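# Stand every flower stem-down in the upright vase

## Task

Get each flower into the vase with its stem end pointing down. The vase must still be upright at the end and no stem may be visibly bent. Finally open the grippers and pull them away from the flowers and vase.

## Robot and tools

ROBOT. Two arms, left_arm and right_arm, each end in a two-finger gripper. Their bases sit in the scene frame at left_arm (+0.021, +0.330, 0) m, turned slightly (quat_wxyz +1.000, 0, 0, -0.026), and right_arm (+0.045, -0.296, 0) m (quat_wxyz +1.000, 0, 0, -0.003). A camera stand is fixed behind the arms. Cameras: cam_high and cam_low (896x504), cam_left_wrist and cam_right_wrist (672x504). Loose objects may occasionally get a small nudge from outside.

FRAMES. Scene frame: origin at table-top height between the nominal bases, +x out over the table, +z up, left_arm toward +y (arm names do not match image left/right). Reported hand positions, quaternions, velocities and targets use this frame. Commanded offsets instead run along the axes of that arm's own Hand target. On a gripper, +z points along the fingers and the fingers spread along y; end_effector_position is the spot between the pads, about 1 cm short of the tips. Printed poses can be off by a few cm, more at long reach.

THE 14-NUMBER ROW. Every motion command is a row of 14 numbers, each in [-1, 1]: dx, dy, dz, rx, ry, rz, opening for left_arm, then the same seven for right_arm. Always send all 14, even for one arm. The six pose numbers are an offset, not a pose: they count from the arm's Hand target as it stood when the action or move began, in that Hand target's axes. Scale: 1.0 = 0.6 m for dx, dy, dz and 180 degrees for the rotation; rx, ry, rz form one rotation vector. Opening is absolute: +1 fully open (0.094 m), -1 closed. Six zeros means no new pose for that arm, but its opening is still commanded, so repeat its current value (0 would half-close it).

execute_actions(actions, cameras). actions is a list of actions; each action is a list of up to 15 rows, one row per 1/30 s step, and a short action keeps its last row until step 15 (0.5 s). All rows of one action count from that action's start pose, not from the row before; a new action starts from the updated Hand target, so repeating an offset keeps moving. Images arrive only if actions is empty or cameras names them (["all"], a list of names, or []); an unknown name voids the call. An empty list also shows the scene number and task.

move(target, speed, blend, opening_speed, grip_force, blocking, cameras). Straight-line path to one row, or a list of up to 15 rows, all measured from the same starting Hand targets; the whole list shares 10 s. speed: top speed in m/s, 0.002 to 2.9, default 0.25 (turns up to twice that in rad/s); one value or one per target. blend: corner rounding in m per target, 0 = stop at each. opening_speed: rate on the -1..+1 scale per second, at least 0.2; use it to close gently on stems. grip_force: per-pad limit in N, 10 to 50, one value or one per arm, kept until changed; low forces close slowly. blocking=false returns after about 0.5 s while the move runs. Paths ignore obstacles and the other arm; fast moves overshoot, hit harder, and can drift. Keep paths away from an arm's own base (the elbow can whip round). The result adds a move: line: done (within 10 mm and 2 degrees), off_target, moving, held, fault, plus limits=paced (pose clipped) or limits=held (steps withheld). done says nothing about contact.

wait(seconds): 0 to 3600; lets things run with no new command, returns early if a running move ends. stop(): brakes the running move (braking needs some distance). zoom_image(camera, region): enlarges [x0, y0, x1, y1] pixels of that camera's newest image, at most 504 by 504. finished_scene(scene): ends the current scene, given its number; make no further call in that reply.

RESULT LINES. end_effector_position (m) and end_effector_quat_wxyz per arm; Hand target (last commanded pose after clipping; next offsets start here); Tool commands (current opening commands); grip_measured (finger opening on the command scale; empty it reads up to ~2.5 mm wide; on a squeezed part a few mm narrower); grip_effort_nm (motor effort, negative = closing, not pad force; n/a if unmeasured); Joint positions (last entry is finger gap in m); joint velocities (omitted when all within noise); joint torques (offset and noisy; first three wrap at ±28 N m); step readings of positions for execute_actions calls. MOTOR HOT appears from 75 °C; at 90 °C an over-temperature fault folds that arm and it idles; at 100 °C it collapses.

BEHAVIOUR. Orientation commands are clipped to 40 degrees from the measured one per step. Friction and weight leave the gripper short, low or tilted, especially far out; check the pose after each move, correct tilt, and send the remaining gap as an offset. A blocked arm keeps pushing until commanded back past its gripper. Joint limits (rad): waist -2.618..3.054, shoulder 0..3.142, elbow 0..3.142 (straight 2.901), wrist pitch and yaw -1.571..1.571, wrist roll -2.094..2.094.

AVOID. Crushing or bending stems: close slowly with a modest grip_force. Knocking the vase over, dropping flowers, releasing anything still moving, or anything ending up off the table. Hard contact with the table, fixtures or heavy items. Any contact between the two arms, grippers or wrist cameras (the clearance check does not catch those), and never close a gripper on the other arm. Straining the wrist camera cables. Long stretched-out holds or pushing at unreachable poses, which overheat motors. The scene keeps running while you compose replies.

Each tool is called after "Emit:" as name([rows], argument=value, ...), one row to a line, values as JSON.

## Session

Emit:
execute_actions(actions=[])

Scene clock: 0.00 s.
left_arm: end_effector_position=(+0.4096, +0.3692, +0.0904) grip_measured=+1.000 grip_effort_nm=n/a end_effector_quat_wxyz=(+0.554, -0.109, +0.818, +0.105) | right_arm: end_effector_position=(+0.4383, -0.2833, +0.0803) grip_measured=+1.000 grip_effort_nm=n/a end_effector_quat_wxyz=(+0.541, -0.010, +0.837, -0.081)
Joint positions: left_arm=[0.003 1.519 0.395 0.729 -0.341 -0.084 0.094] | right_arm=[0.148 1.544 0.41 0.705 0.256 -0.046 0.094]
Joint velocities: within noise
Joint torques (N m): no reading
Heat: left arm: 32 °C; right arm: 35 °C.
Hand target: left_arm +0.4138, +0.3690, +0.0993; +0.566, -0.111, +0.811, +0.103 | right_arm +0.4431, -0.2827, +0.0909; +0.555, -0.007, +0.828, -0.080
Tool commands: left_gripper/opening=+1.0 right_gripper/opening=+1.0

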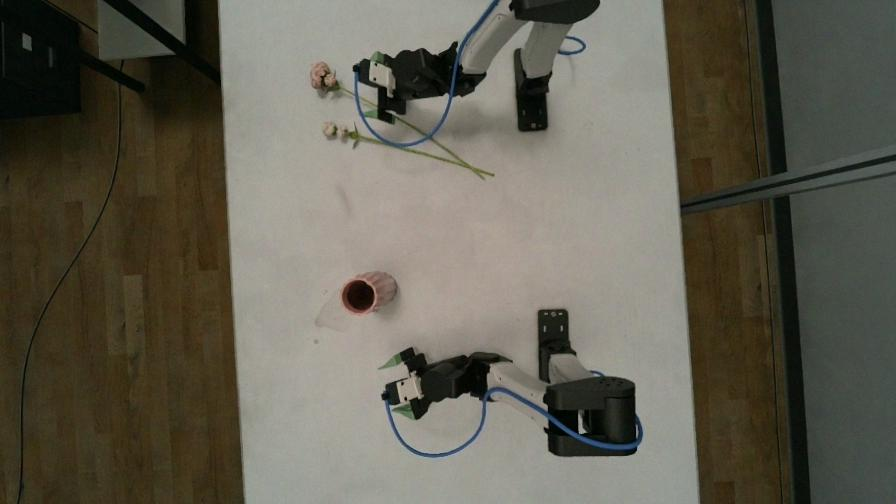

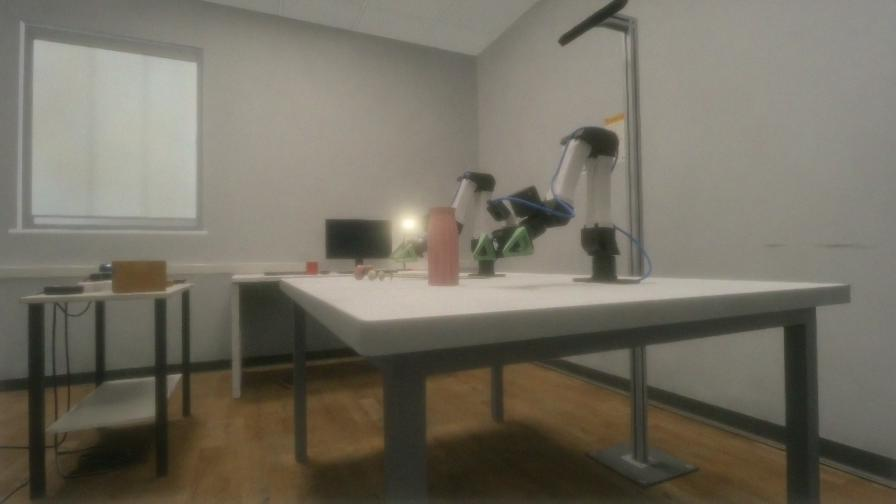

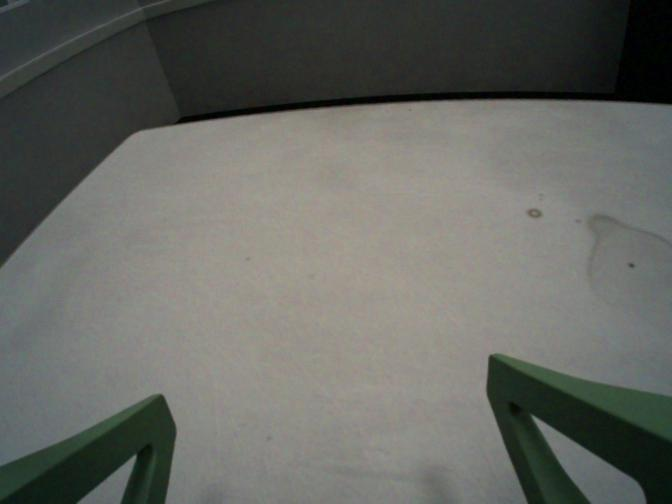

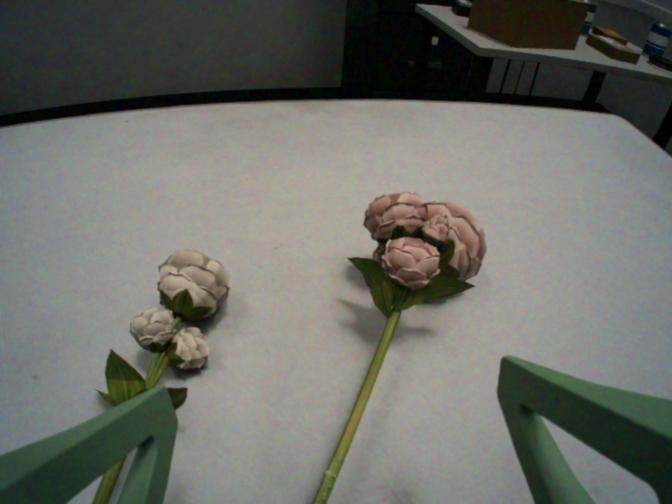

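Emit:
zoom_image(camera="cam_high", region=[300, 40, 520, 200])

Emit:
zoom_image(camera="cam_high", region=[310, 240, 430, 340])

Emit:
zoom_image(camera="cam_low", region=[330, 180, 630, 310])

Scaled by 2.291.

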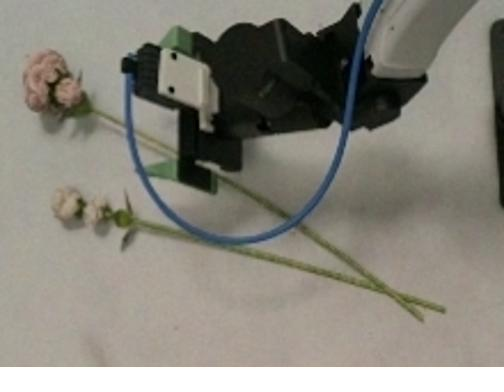

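Scaled by 4.200.

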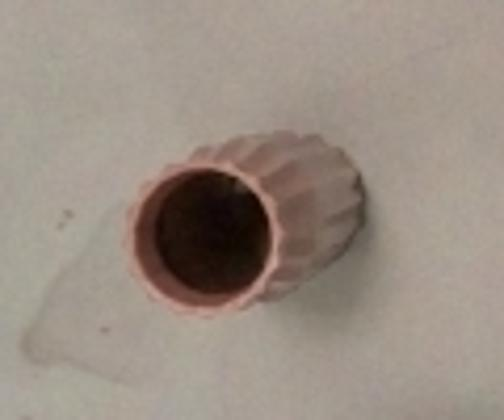

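Scaled by 1.680.

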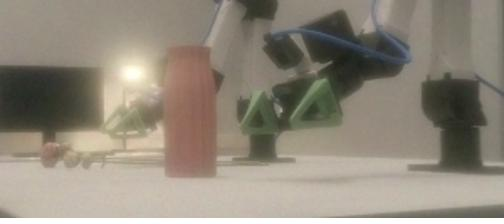

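Emit:
move(target=[0,0,0,0,0,0,1,-0.0099,0.0852,-0.0928,0.0606,0.3797,0.1732,0.1], cameras=["cam_high","cam_right_wrist"])

Scene clock: 21.87 s.
left_arm: end_effector_position=(+0.4096, +0.3692, +0.0904) grip_measured=+1.000 grip_effort_nm=-0.01 end_effector_quat_wxyz=(+0.554, -0.109, +0.818, +0.105) | right_arm: end_effector_position=(+0.3903, -0.2255, +0.1065) grip_measured=+0.102 grip_effort_nm=-0.11 end_effector_quat_wxyz=(-0.003, +0.288, +0.958, -0.008)
Joint positions: left_arm=[0.003 1.519 0.395 0.729 -0.341 -0.084 0.094] | right_arm=[0.211 1.894 1.617 -1.306 0.012 0.79 0.052]
Joint torques (N m): left_arm=[0.35 -6.17 6.11 2.17 -0.01 0.01] | right_arm=[-1.03 -7.5 8.96 0.3 -0.03 0.17]
Heat: left arm: 34 °C; right arm: 38 °C.
Hand target: left_arm +0.4138, +0.3690, +0.0993; +0.566, -0.111, +0.811, +0.103 | right_arm +0.3982, -0.2248, +0.1100; +0.000, +0.297, +0.955, +0.000
Off the commanded pose: left_arm 0.010 m, 2 deg | right_arm 0.008 m, 1 deg.
move: done

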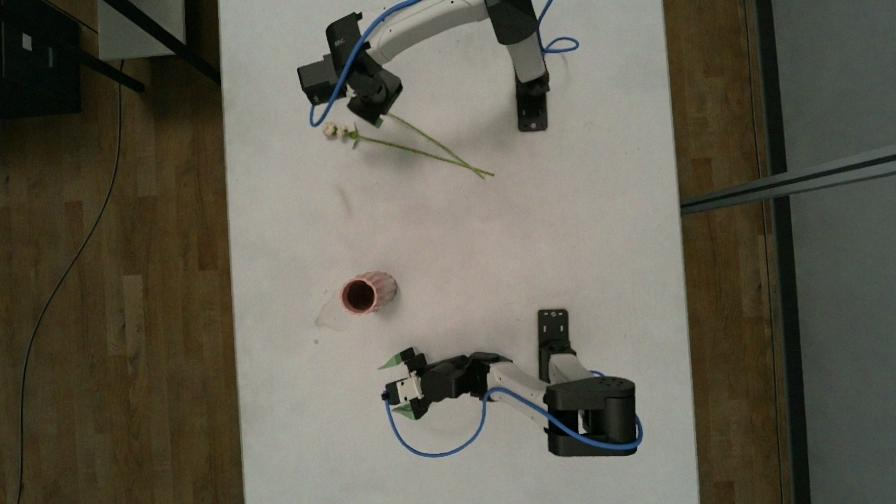

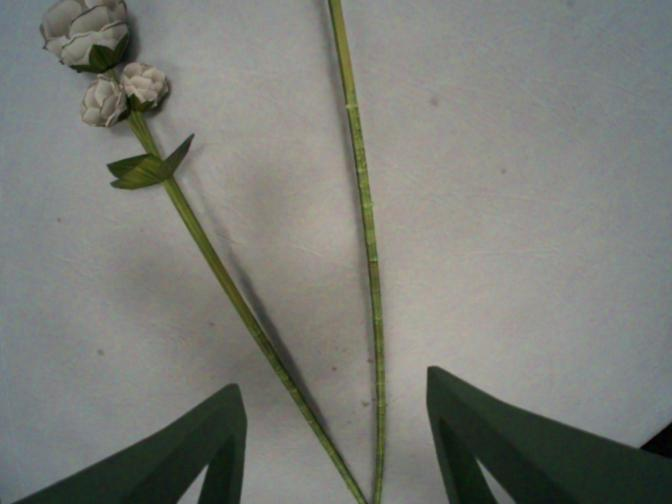

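Emit:
move(target=[0,0,0,0,0,0,1,0,-0.03,0.0917,0,0,0,0.1], cameras=["cam_high","cam_right_wrist"])

Scene clock: 30.93 s.
left_arm: end_effector_position=(+0.4096, +0.3692, +0.0904) grip_measured=+1.000 grip_effort_nm=-0.01 end_effector_quat_wxyz=(+0.554, -0.109, +0.818, +0.105) | right_arm: end_effector_position=(+0.3886, -0.2397, +0.0573) grip_measured=+0.102 grip_effort_nm=-0.11 end_effector_quat_wxyz=(+0.001, +0.298, +0.955, -0.006)
Joint positions: left_arm=[0.003 1.519 0.395 0.729 -0.341 -0.084 0.094] | right_arm=[0.172 1.894 1.42 -1.099 0.012 0.772 0.052]
Joint torques (N m): left_arm=[0.35 -6.15 6.06 2.17 -0.01 0.03] | right_arm=[-0.65 -8.9 4.56 0.5 -0.04 -0.03]
Heat: left arm: 34 °C; right arm: 39 °C.
Hand target: left_arm +0.4138, +0.3690, +0.0993; +0.566, -0.111, +0.811, +0.103 | right_arm +0.3879, -0.2395, +0.0549; +0.000, +0.297, +0.955, +0.000
Off the commanded pose: left_arm 0.010 m, 2 deg | right_arm 0.002 m, 1 deg.
move: done

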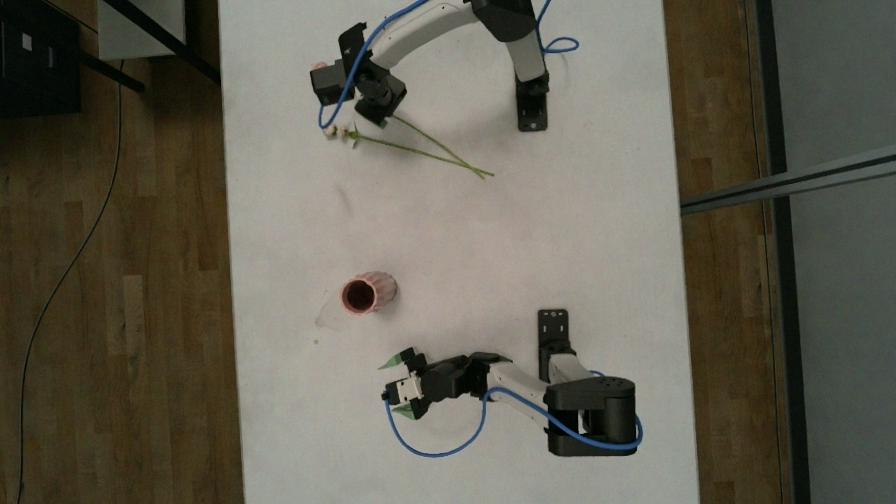

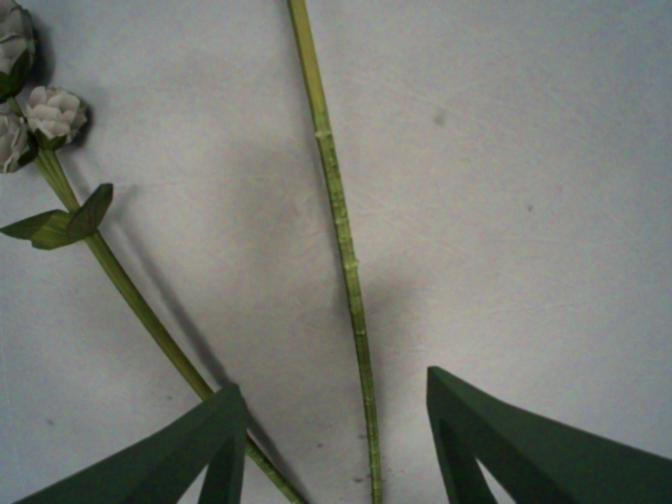

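Emit:
move(target=[0,0,0,0,0,0,1,-0.0333,-0.015,0.062,0,0,-0.05,0.1], speed=0.15, cameras=["cam_right_wrist"])

Scene clock: 35.13 s.
left_arm: end_effector_position=(+0.4096, +0.3692, +0.0904) grip_measured=+1.000 grip_effort_nm=-0.01 end_effector_quat_wxyz=(+0.554, -0.109, +0.818, +0.105) | right_arm: end_effector_position=(+0.4004, -0.2578, +0.0247) grip_measured=+0.102 grip_effort_nm=-0.10 end_effector_quat_wxyz=(+0.006, +0.222, +0.975, -0.004)
Joint positions: left_arm=[0.003 1.519 0.395 0.729 -0.341 -0.084 0.094] | right_arm=[0.116 1.952 1.365 -0.973 0.011 0.559 0.052]
Joint torques (N m): left_arm=[0.35 -6.15 6.09 2.17 -0.02 0] | right_arm=[-0.77 -7.98 4.75 0.56 -0.04 -0.03]
Heat: left arm: 34 °C; right arm: 39 °C.
Hand target: left_arm +0.4138, +0.3690, +0.0993; +0.566, -0.111, +0.811, +0.103 | right_arm +0.3992, -0.2582, +0.0176; +0.000, +0.221, +0.975, +0.000
Off the commanded pose: left_arm 0.010 m, 2 deg | right_arm 0.007 m, 1 deg.
move: done

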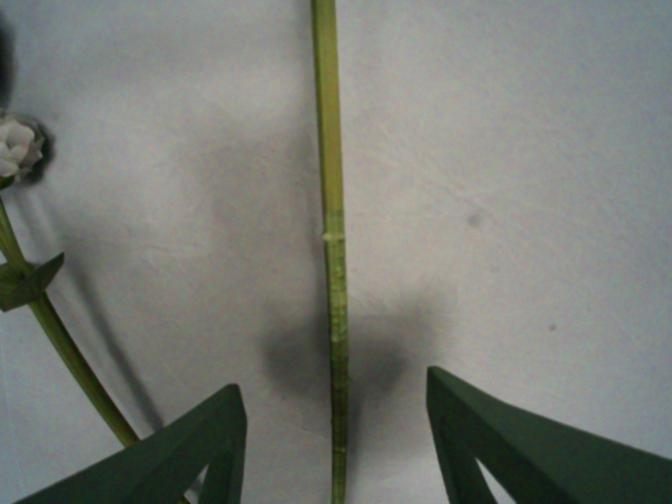

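Emit:
move([
  [0,0,0,0,0,0,1,0,-0.001,0.016,0,0,0,0.1],
  [0,0,0,0,0,0,1,0,-0.001,0.016,0,0,0,-1],
], speed=0.05, grip_force=40, cameras=["cam_right_wrist"])

Scene clock: 39.97 s.
left_arm: end_effector_position=(+0.4096, +0.3692, +0.0904) grip_measured=+1.000 grip_effort_nm=0.00 end_effector_quat_wxyz=(+0.554, -0.109, +0.818, +0.105) | right_arm: end_effector_position=(+0.4007, -0.2578, +0.0154) grip_measured=-0.913 grip_effort_nm=-0.81 end_effector_quat_wxyz=(+0.008, +0.221, +0.975, -0.003)
Joint positions: left_arm=[0.003 1.519 0.395 0.729 -0.341 -0.084 0.094] | right_arm=[0.116 1.964 1.342 -0.937 0.011 0.556 0.004]
Joint torques (N m): left_arm=[0.39 -6.17 6.11 2.16 -0.01 0.02] | right_arm=[-0.91 -7.98 4.7 0.55 -0.04 -0.03]
Heat: left arm: 34 °C; right arm: 40 °C.
Hand target: left_arm +0.4138, +0.3690, +0.0993; +0.566, -0.111, +0.811, +0.103 | right_arm +0.3990, -0.2588, +0.0080; +0.000, +0.221, +0.975, +0.000
Off the commanded pose: left_arm 0.010 m, 2 deg | right_arm 0.008 m, 1 deg.
grip_force (N): 40, 40
move: done

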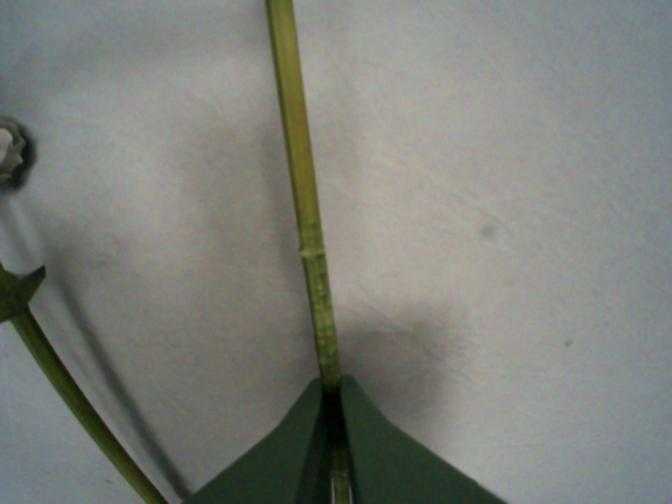

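Emit:
move([
  [0,0,0,0,0,0,1,0,0,-0.5,0,0,0,-1],
  [0,0,0,0,0,0,1,0.254,0.265,-0.867,-0.283,-0.4396,-0.283,-1],
], speed=[0.15,0.25], blend=0.04, cameras=["all"])

Scene clock: 52.47 s.
left_arm: end_effector_position=(+0.4096, +0.3692, +0.0904) grip_measured=+1.000 grip_effort_nm=-0.01 end_effector_quat_wxyz=(+0.554, -0.109, +0.818, +0.105) | right_arm: end_effector_position=(+0.3378, -0.0503, +0.5185) grip_measured=-0.914 grip_effort_nm=-0.86 end_effector_quat_wxyz=(+0.653, -0.237, +0.681, +0.232)
Joint positions: left_arm=[0.003 1.519 0.395 0.729 -0.341 -0.084 0.094] | right_arm=[0.719 1.27 1.732 -0.502 0.037 0.009 0.004]
Joint torques (N m): left_arm=[0.35 -6.13 6.12 2.17 -0.01 0.01] | right_arm=[0.53 -5.01 4.9 2.49 -0.11 -0.04]
Heat: left arm: 35 °C; right arm: 41 °C.
Hand target: left_arm +0.4138, +0.3690, +0.0993; +0.566, -0.111, +0.811, +0.103 | right_arm +0.3302, -0.0500, +0.5284; +0.664, -0.242, +0.665, +0.242
Off the commanded pose: left_arm 0.010 m, 2 deg | right_arm 0.012 m, 3 deg.
grip_force (N): 40, 40
move: off_target (right_arm)

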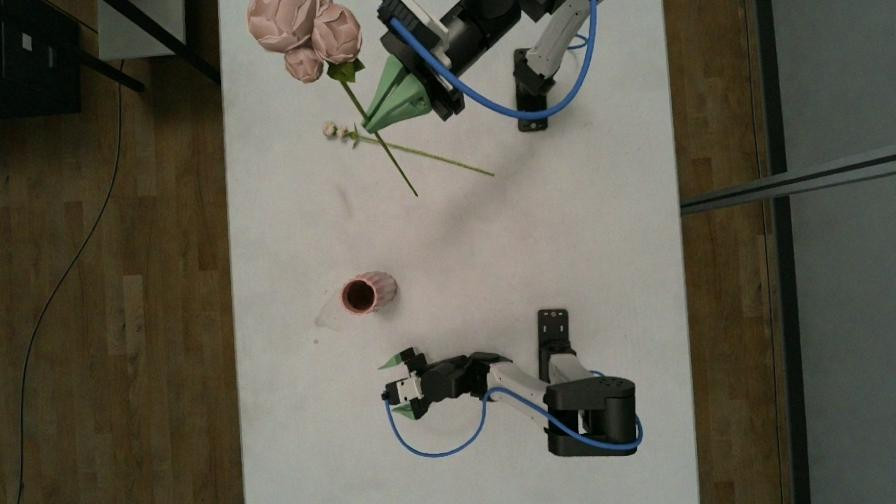

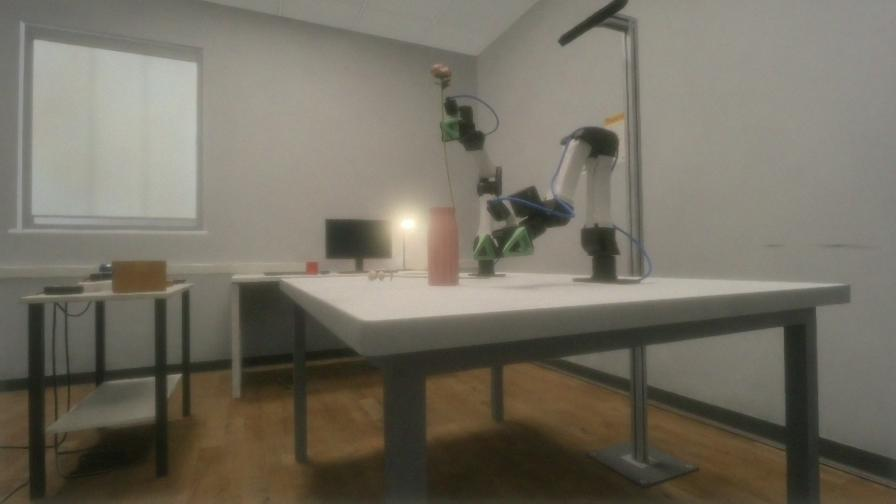

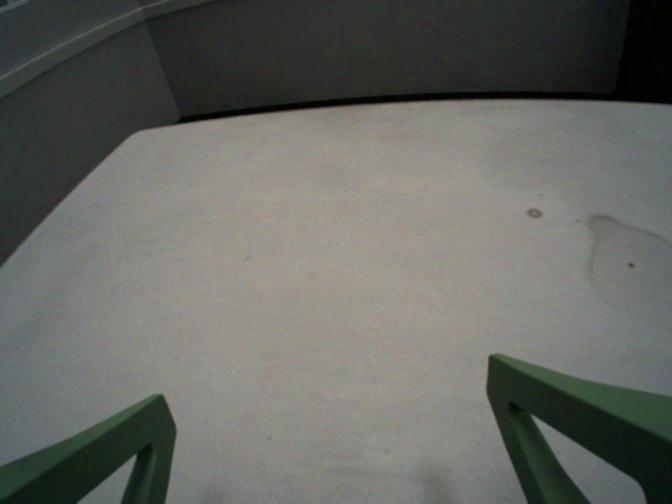

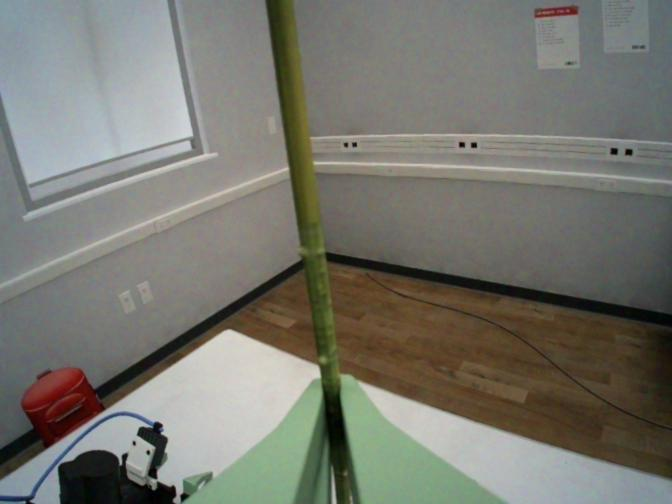

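Emit:
move(target=[0,0,0,0,0,0,1,-0.0667,0.0995,0.2575,-0.033,0,0,-1], speed=0.2, cameras=["all"])

Emit:
zoom_image(camera="cam_low", region=[360, 40, 560, 300])

Emit:
zoom_image(camera="cam_high", region=[240, 100, 480, 340])

Scene clock: 61.93 s.
left_arm: end_effector_position=(+0.4096, +0.3692, +0.0904) grip_measured=+1.000 grip_effort_nm=-0.01 end_effector_quat_wxyz=(+0.554, -0.109, +0.818, +0.105) | right_arm: end_effector_position=(+0.4147, +0.0903, +0.5599) grip_measured=-0.914 grip_effort_nm=-0.86 end_effector_quat_wxyz=(+0.659, -0.264, +0.648, +0.275)
Joint positions: left_arm=[0.003 1.519 0.395 0.729 -0.341 -0.084 0.094] | right_arm=[0.823 2.083 2.837 -0.735 0.036 0.007 0.004]
Joint torques (N m): left_arm=[0.35 -6.16 6.08 2.16 -0.03 0.02] | right_arm=[0.72 -7.99 7.15 2.29 -0.1 -0.04]
Heat: left arm: 35 °C; right arm: 41 °C.
Hand target: left_arm +0.4138, +0.3690, +0.0993; +0.566, -0.111, +0.811, +0.103 | right_arm +0.4100, +0.0952, +0.5684; +0.651, -0.276, +0.651, +0.277
Off the commanded pose: left_arm 0.010 m, 2 deg | right_arm 0.011 m, 2 deg.
elbow stopped short (right arm): the move would have taken joint 3 (elbow) straighter than the controller allows.
grip_force (N): 40, 40
move: off_target (right_arm)

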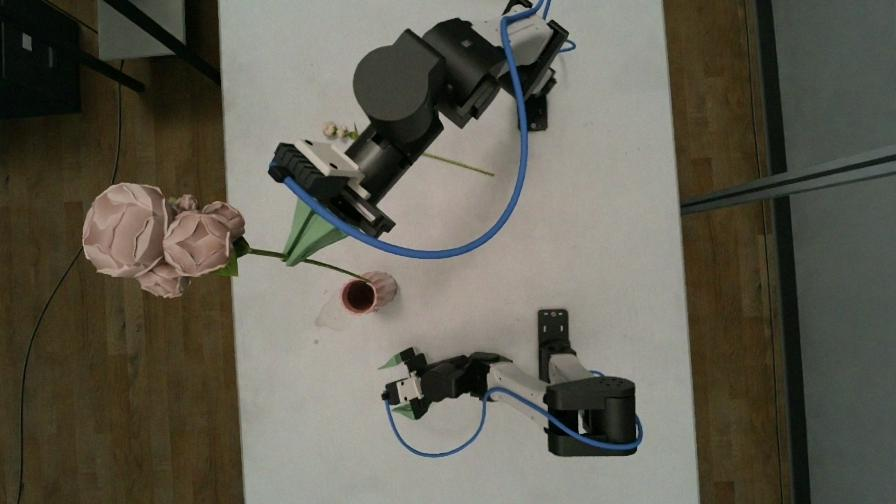

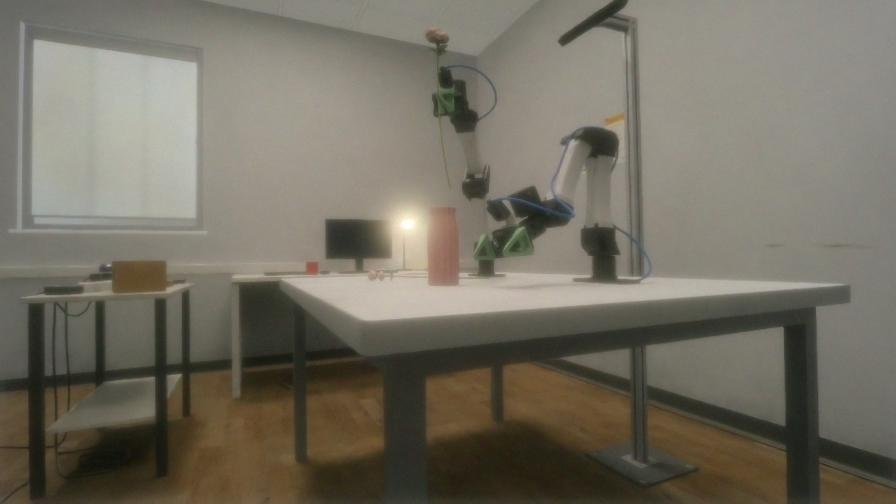

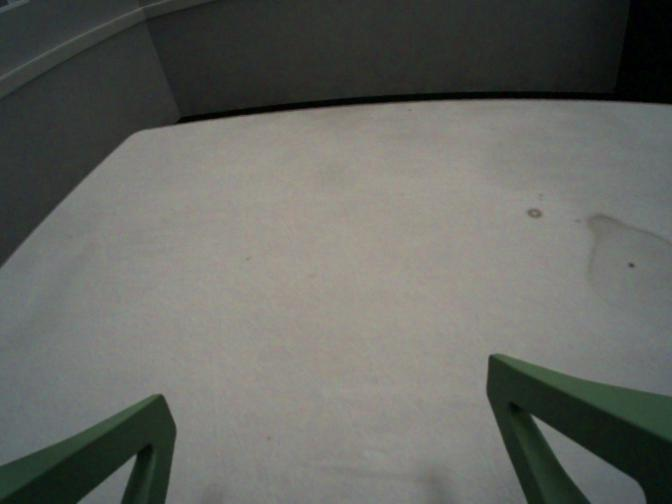

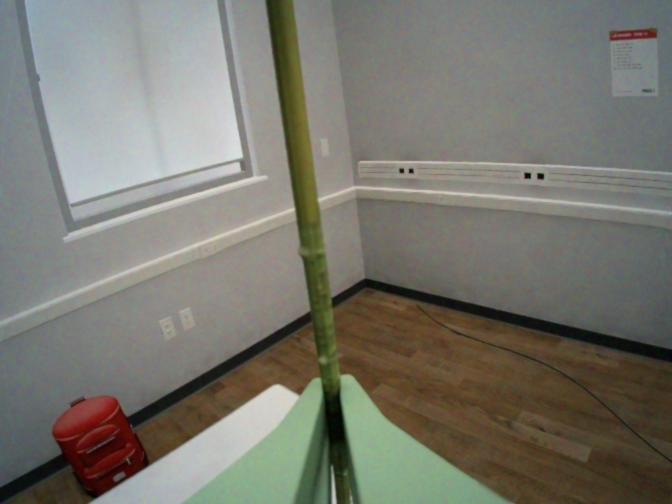

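Scaled by 1.938.

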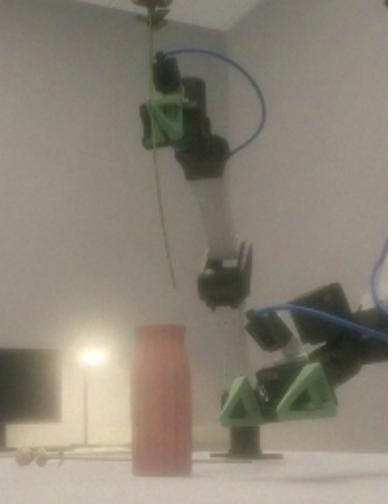

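Scaled by 2.100.

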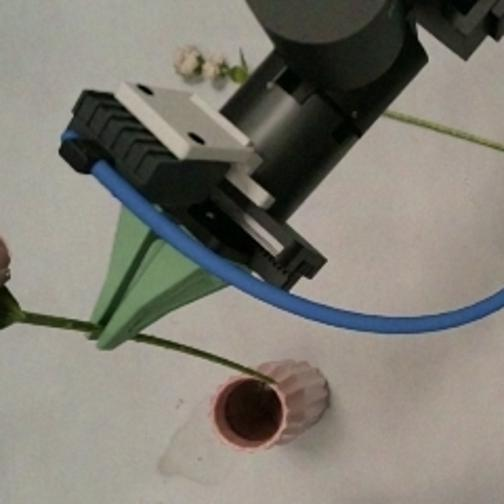

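Emit:
move(target=[0,0,0,0,0,0,1,0.06,0.053,0.076,0,0,-0.044,-1], speed=0.15, cameras=["cam_high","cam_low"])

Emit:
zoom_image(camera="cam_low", region=[360, 40, 560, 300])

Emit:
zoom_image(camera="cam_high", region=[240, 160, 440, 360])

Scene clock: 68.87 s.
left_arm: end_effector_position=(+0.4096, +0.3692, +0.0904) grip_measured=+1.000 grip_effort_nm=-0.01 end_effector_quat_wxyz=(+0.554, -0.109, +0.818, +0.105) | right_arm: end_effector_position=(+0.4203, +0.1525, +0.5137) grip_measured=-0.914 grip_effort_nm=-0.86 end_effector_quat_wxyz=(+0.657, -0.327, +0.637, +0.233)
Joint positions: left_arm=[0.003 1.519 0.395 0.729 -0.341 -0.084 0.094] | right_arm=[0.903 2.202 2.837 -0.663 0.082 -0.131 0.004]
Joint torques (N m): left_arm=[0.34 -6.17 6.11 2.16 -0.01 0.01] | right_arm=[0.28 -10.24 7.68 2.49 0.17 -0.01]
Heat: left arm: 36 °C; right arm: 42 °C.
Hand target: left_arm +0.4138, +0.3690, +0.0993; +0.566, -0.111, +0.811, +0.103 | right_arm +0.4188, +0.1501, +0.5324; +0.668, -0.320, +0.631, +0.231
Off the commanded pose: left_arm 0.010 m, 2 deg | right_arm 0.019 m, 2 deg.
elbow stopped short (right arm): the move would have taken joint 3 (elbow) straighter than the controller allows.
grip_force (N): 40, 40
move: off_target (right_arm)

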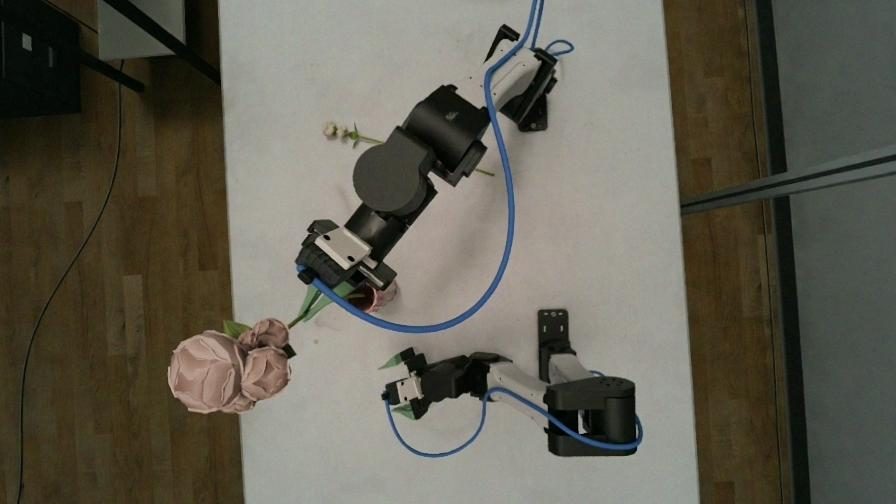

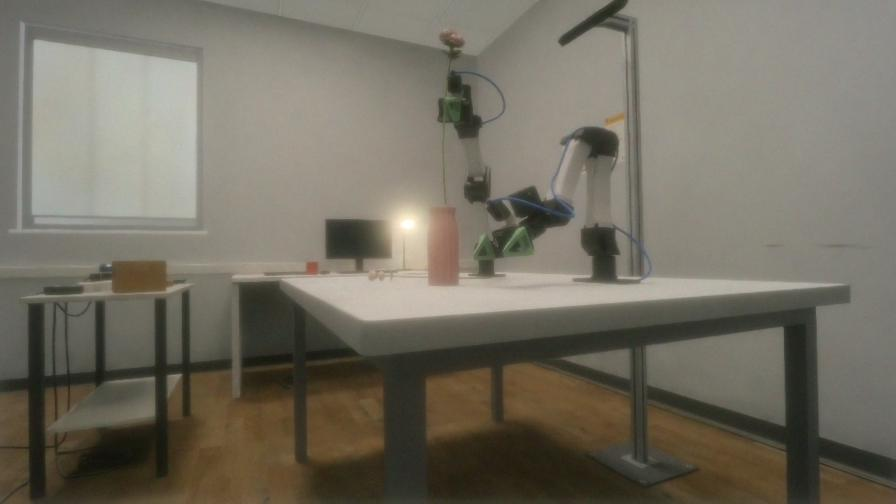

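Scaled by 1.938.

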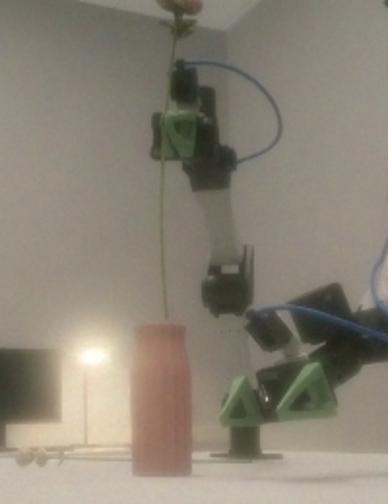

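Scaled by 2.520.

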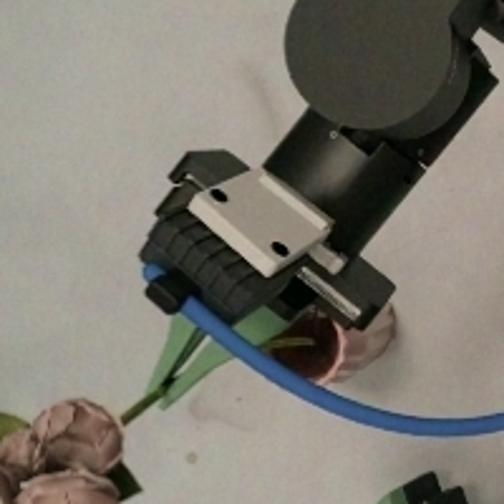

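Emit:
move(target=[0,0,0,0,0,0,1,0.149,0.0204,0,0,0,0,-1], speed=0.12, cameras=["cam_high","cam_low"])

Emit:
zoom_image(camera="cam_low", region=[360, 40, 560, 300])

Emit:
zoom_image(camera="cam_high", region=[240, 200, 440, 400])

Scene clock: 74.47 s.
left_arm: end_effector_position=(+0.4096, +0.3692, +0.0904) grip_measured=+1.000 grip_effort_nm=-0.01 end_effector_quat_wxyz=(+0.554, -0.109, +0.818, +0.105) | right_arm: end_effector_position=(+0.4268, +0.1589, +0.4112) grip_measured=-0.914 grip_effort_nm=-0.87 end_effector_quat_wxyz=(+0.643, -0.334, +0.652, +0.224)
Joint positions: left_arm=[0.003 1.519 0.395 0.729 -0.341 -0.084 0.094] | right_arm=[0.903 1.892 1.913 -0.094 0.088 -0.132 0.004]
Joint torques (N m): left_arm=[0.35 -6.15 6.09 2.16 -0.01 0.01] | right_arm=[0.29 -13.18 7.05 2.52 0.13 0.01]
Heat: left arm: 36 °C; right arm: 45 °C.
Hand target: left_arm +0.4138, +0.3690, +0.0993; +0.566, -0.111, +0.811, +0.103 | right_arm +0.4189, +0.1500, +0.4421; +0.668, -0.320, +0.631, +0.231
Off the commanded pose: left_arm 0.010 m, 2 deg | right_arm 0.033 m, 4 deg.
grip_force (N): 40, 40
move: off_target (right_arm)

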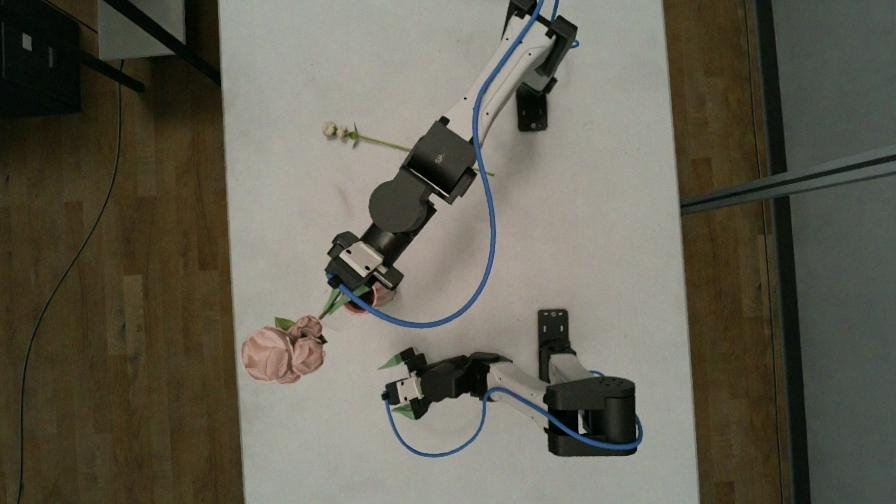

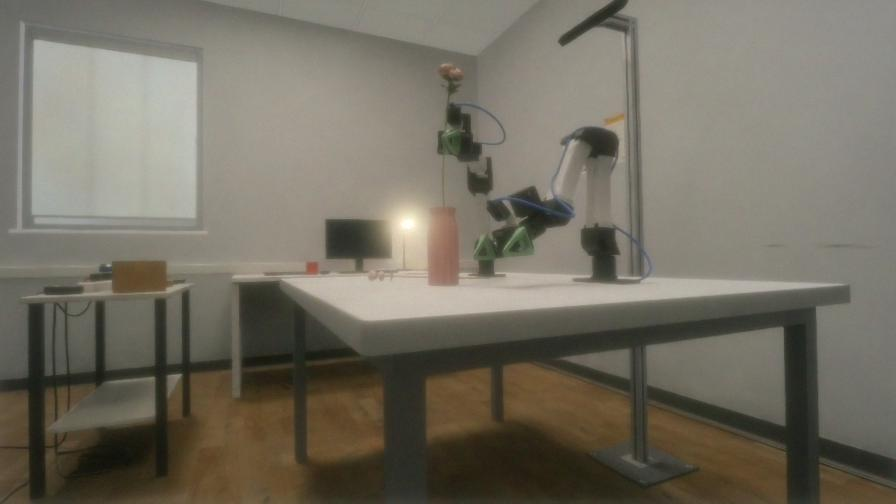

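Scaled by 1.938.

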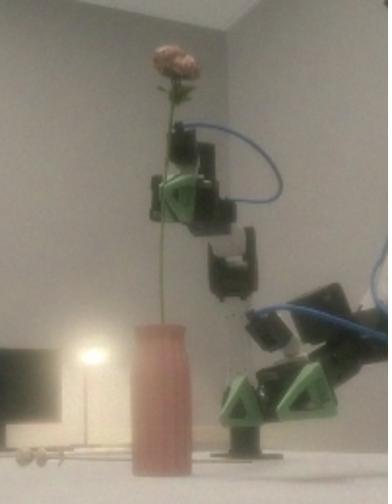

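Scaled by 2.520.

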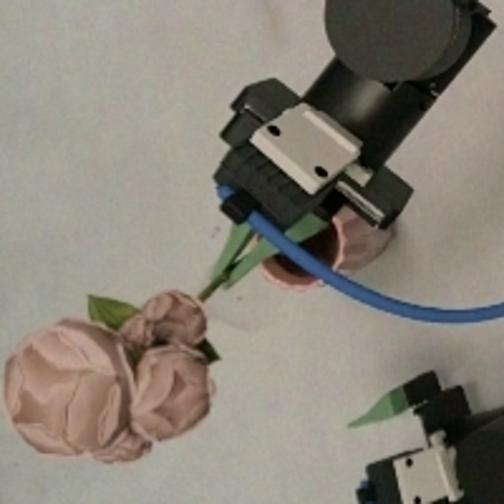

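Emit:
move(target=[0,0,0,0,0,0,1,0.157,0.0215,-0.01,0,0,0,-1], speed=0.12, cameras=["cam_high","cam_low"])

Emit:
zoom_image(camera="cam_low", region=[360, 40, 560, 300])

Scene clock: 77.73 s.
left_arm: end_effector_position=(+0.4096, +0.3692, +0.0904) grip_measured=+1.000 grip_effort_nm=-0.01 end_effector_quat_wxyz=(+0.554, -0.109, +0.818, +0.105) | right_arm: end_effector_position=(+0.4222, +0.1532, +0.3164) grip_measured=-0.914 grip_effort_nm=-0.86 end_effector_quat_wxyz=(+0.643, -0.334, +0.651, +0.224)
Joint positions: left_arm=[0.003 1.519 0.395 0.729 -0.341 -0.084 0.094] | right_arm=[0.903 1.838 1.463 0.303 0.088 -0.132 0.004]
Joint torques (N m): left_arm=[0.36 -6.15 6.09 2.16 -0.01 0.01] | right_arm=[0.42 -13.52 6.57 2.51 0.14 0.01]
Heat: left arm: 37 °C; right arm: 46 °C.
Hand target: left_arm +0.4138, +0.3690, +0.0993; +0.566, -0.111, +0.811, +0.103 | right_arm +0.4148, +0.1455, +0.3471; +0.668, -0.320, +0.631, +0.231
Off the commanded pose: left_arm 0.010 m, 2 deg | right_arm 0.032 m, 4 deg.
grip_force (N): 40, 40
move: off_target (right_arm)

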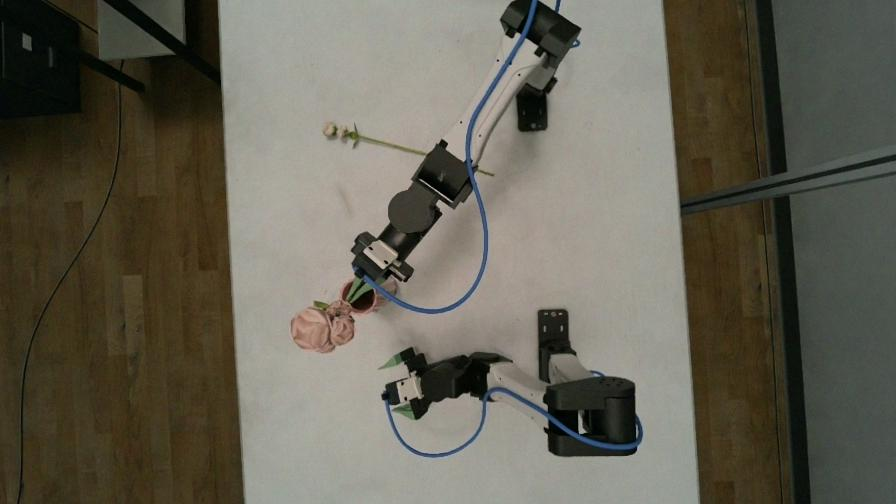

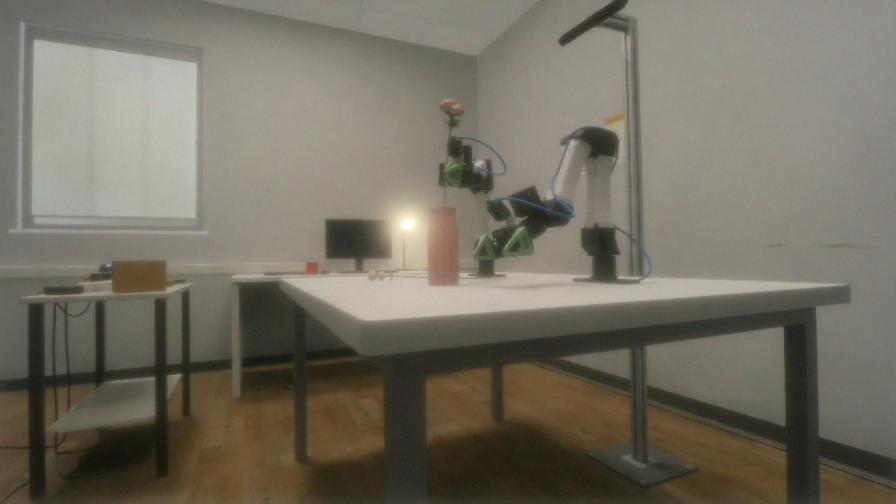

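Scaled by 1.938.

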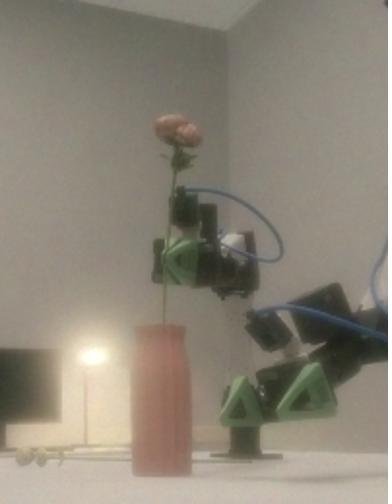

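Emit:
move([
  [0,0,0,0,0,0,1,0.036,0.005,0,0,0,0,-1],
  [0,0,0,0,0,0,1,0.036,0.005,0,0,0,0,0.1],
  [0,0,0,0,0,0,1,0.033,0.005,-0.25,0,0,0,0.1],
], speed=0.15, opening_speed=0.8, cameras=["cam_high","cam_low","cam_right_wrist"])

Scene clock: 84.80 s.
left_arm: end_effector_position=(+0.4096, +0.3692, +0.0904) grip_measured=+1.000 grip_effort_nm=-0.01 end_effector_quat_wxyz=(+0.554, -0.109, +0.818, +0.105) | right_arm: end_effector_position=(+0.3144, +0.0415, +0.3226) grip_measured=+0.098 grip_effort_nm=0.07 end_effector_quat_wxyz=(+0.662, -0.324, +0.635, +0.232)
Joint positions: left_arm=[0.003 1.519 0.395 0.729 -0.341 -0.084 0.094] | right_arm=[0.959 1.244 0.858 0.369 0.145 -0.132 0.052]
Joint torques (N m): left_arm=[0.35 -6.19 6.13 2.16 -0.01 0.01] | right_arm=[0.77 -6.42 6.17 2.22 0.16 0.01]
Heat: left arm: 37 °C; right arm: 49 °C.
Hand target: left_arm +0.4138, +0.3690, +0.0993; +0.566, -0.111, +0.811, +0.103 | right_arm +0.3104, +0.0378, +0.3271; +0.668, -0.320, +0.631, +0.231
Off the commanded pose: left_arm 0.010 m, 2 deg | right_arm 0.007 m, 1 deg.
grip_force (N): 40, 40
move: done; target 2's new opening was sent with right_arm's hand 0.022 m and 3 deg from that target

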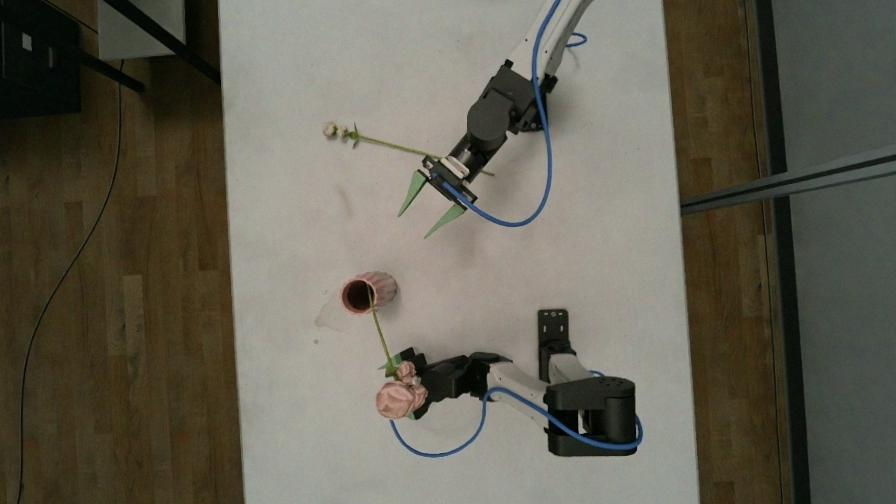

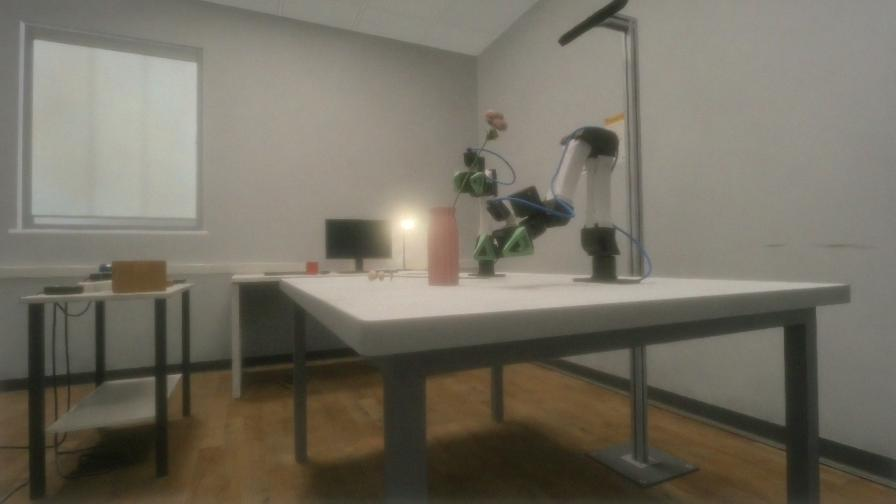

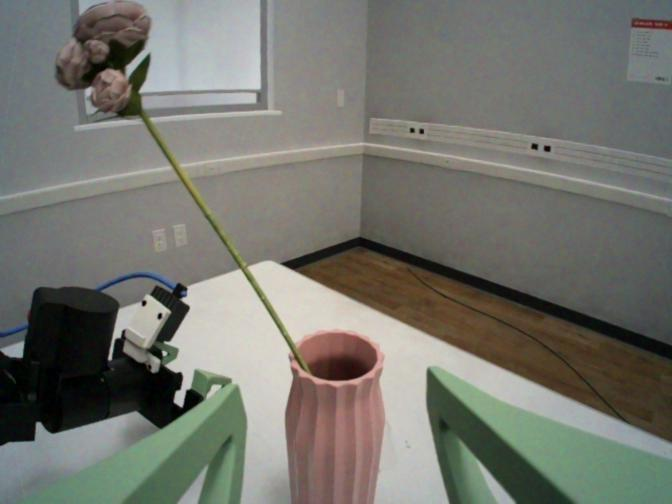

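Emit:
move(target=[0,0,0,0,0,0,1,0.4853,-0.2862,-0.1674,0.2215,0.4736,0.2842,0.1], cameras=["cam_high","cam_low","cam_right_wrist"])

Scene clock: 97.00 s.
left_arm: end_effector_position=(+0.4096, +0.3692, +0.0904) grip_measured=+1.000 grip_effort_nm=-0.01 end_effector_quat_wxyz=(+0.554, -0.109, +0.818, +0.105) | right_arm: end_effector_position=(+0.3834, -0.1838, +0.0584) grip_measured=+0.098 grip_effort_nm=0.07 end_effector_quat_wxyz=(-0.004, +0.097, +0.995, -0.009)
Joint positions: left_arm=[0.003 1.519 0.395 0.729 -0.341 -0.084 0.094] | right_arm=[0.331 1.934 1.479 -1.13 0.014 0.521 0.052]
Joint torques (N m): left_arm=[0.36 -6.16 6.08 2.16 -0.02 0.01] | right_arm=[-0.58 -7.9 8.85 0.32 -0.06 0.17]
Heat: left arm: 38 °C; right arm: 45 °C.
Hand target: left_arm +0.4138, +0.3690, +0.0993; +0.566, -0.111, +0.811, +0.103 | right_arm +0.3914, -0.1803, +0.0621; +0.000, +0.104, +0.995, +0.000
Off the commanded pose: left_arm 0.010 m, 2 deg | right_arm 0.010 m, 1 deg.
grip_force (N): 40, 40
move: done

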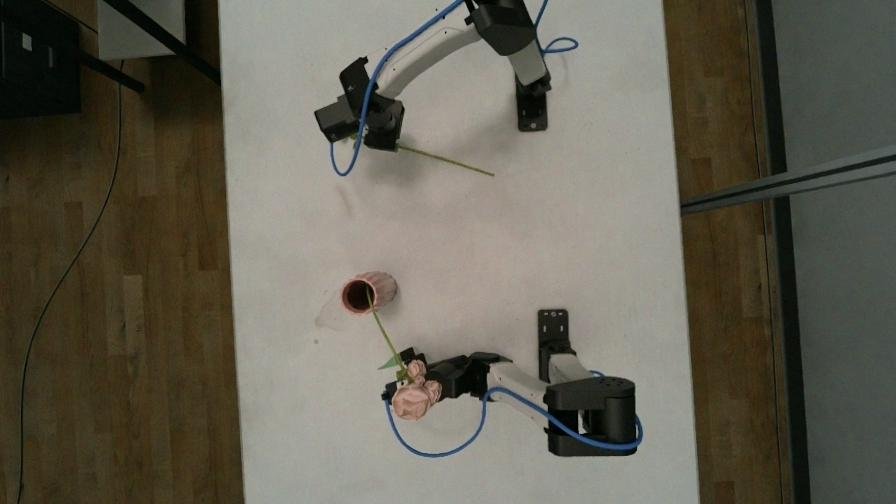

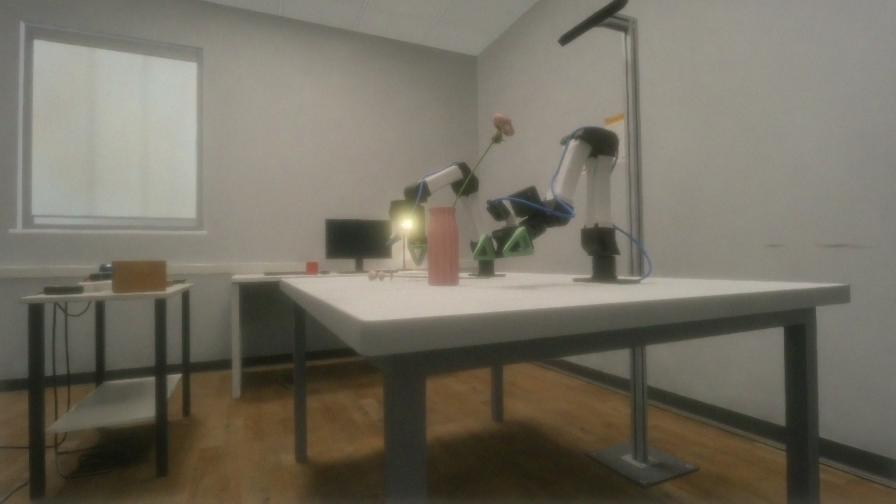

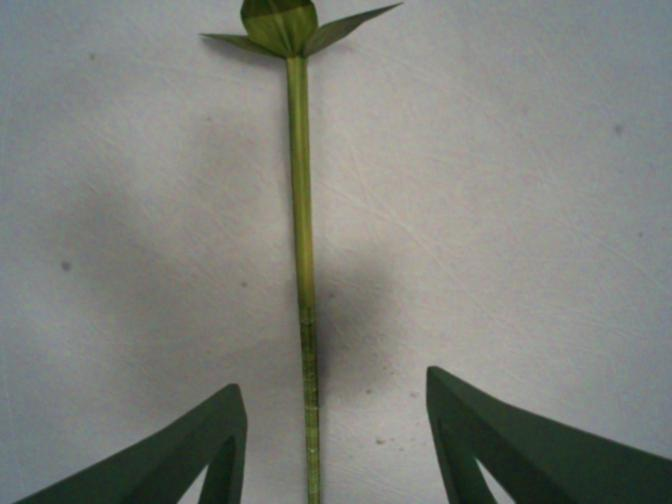

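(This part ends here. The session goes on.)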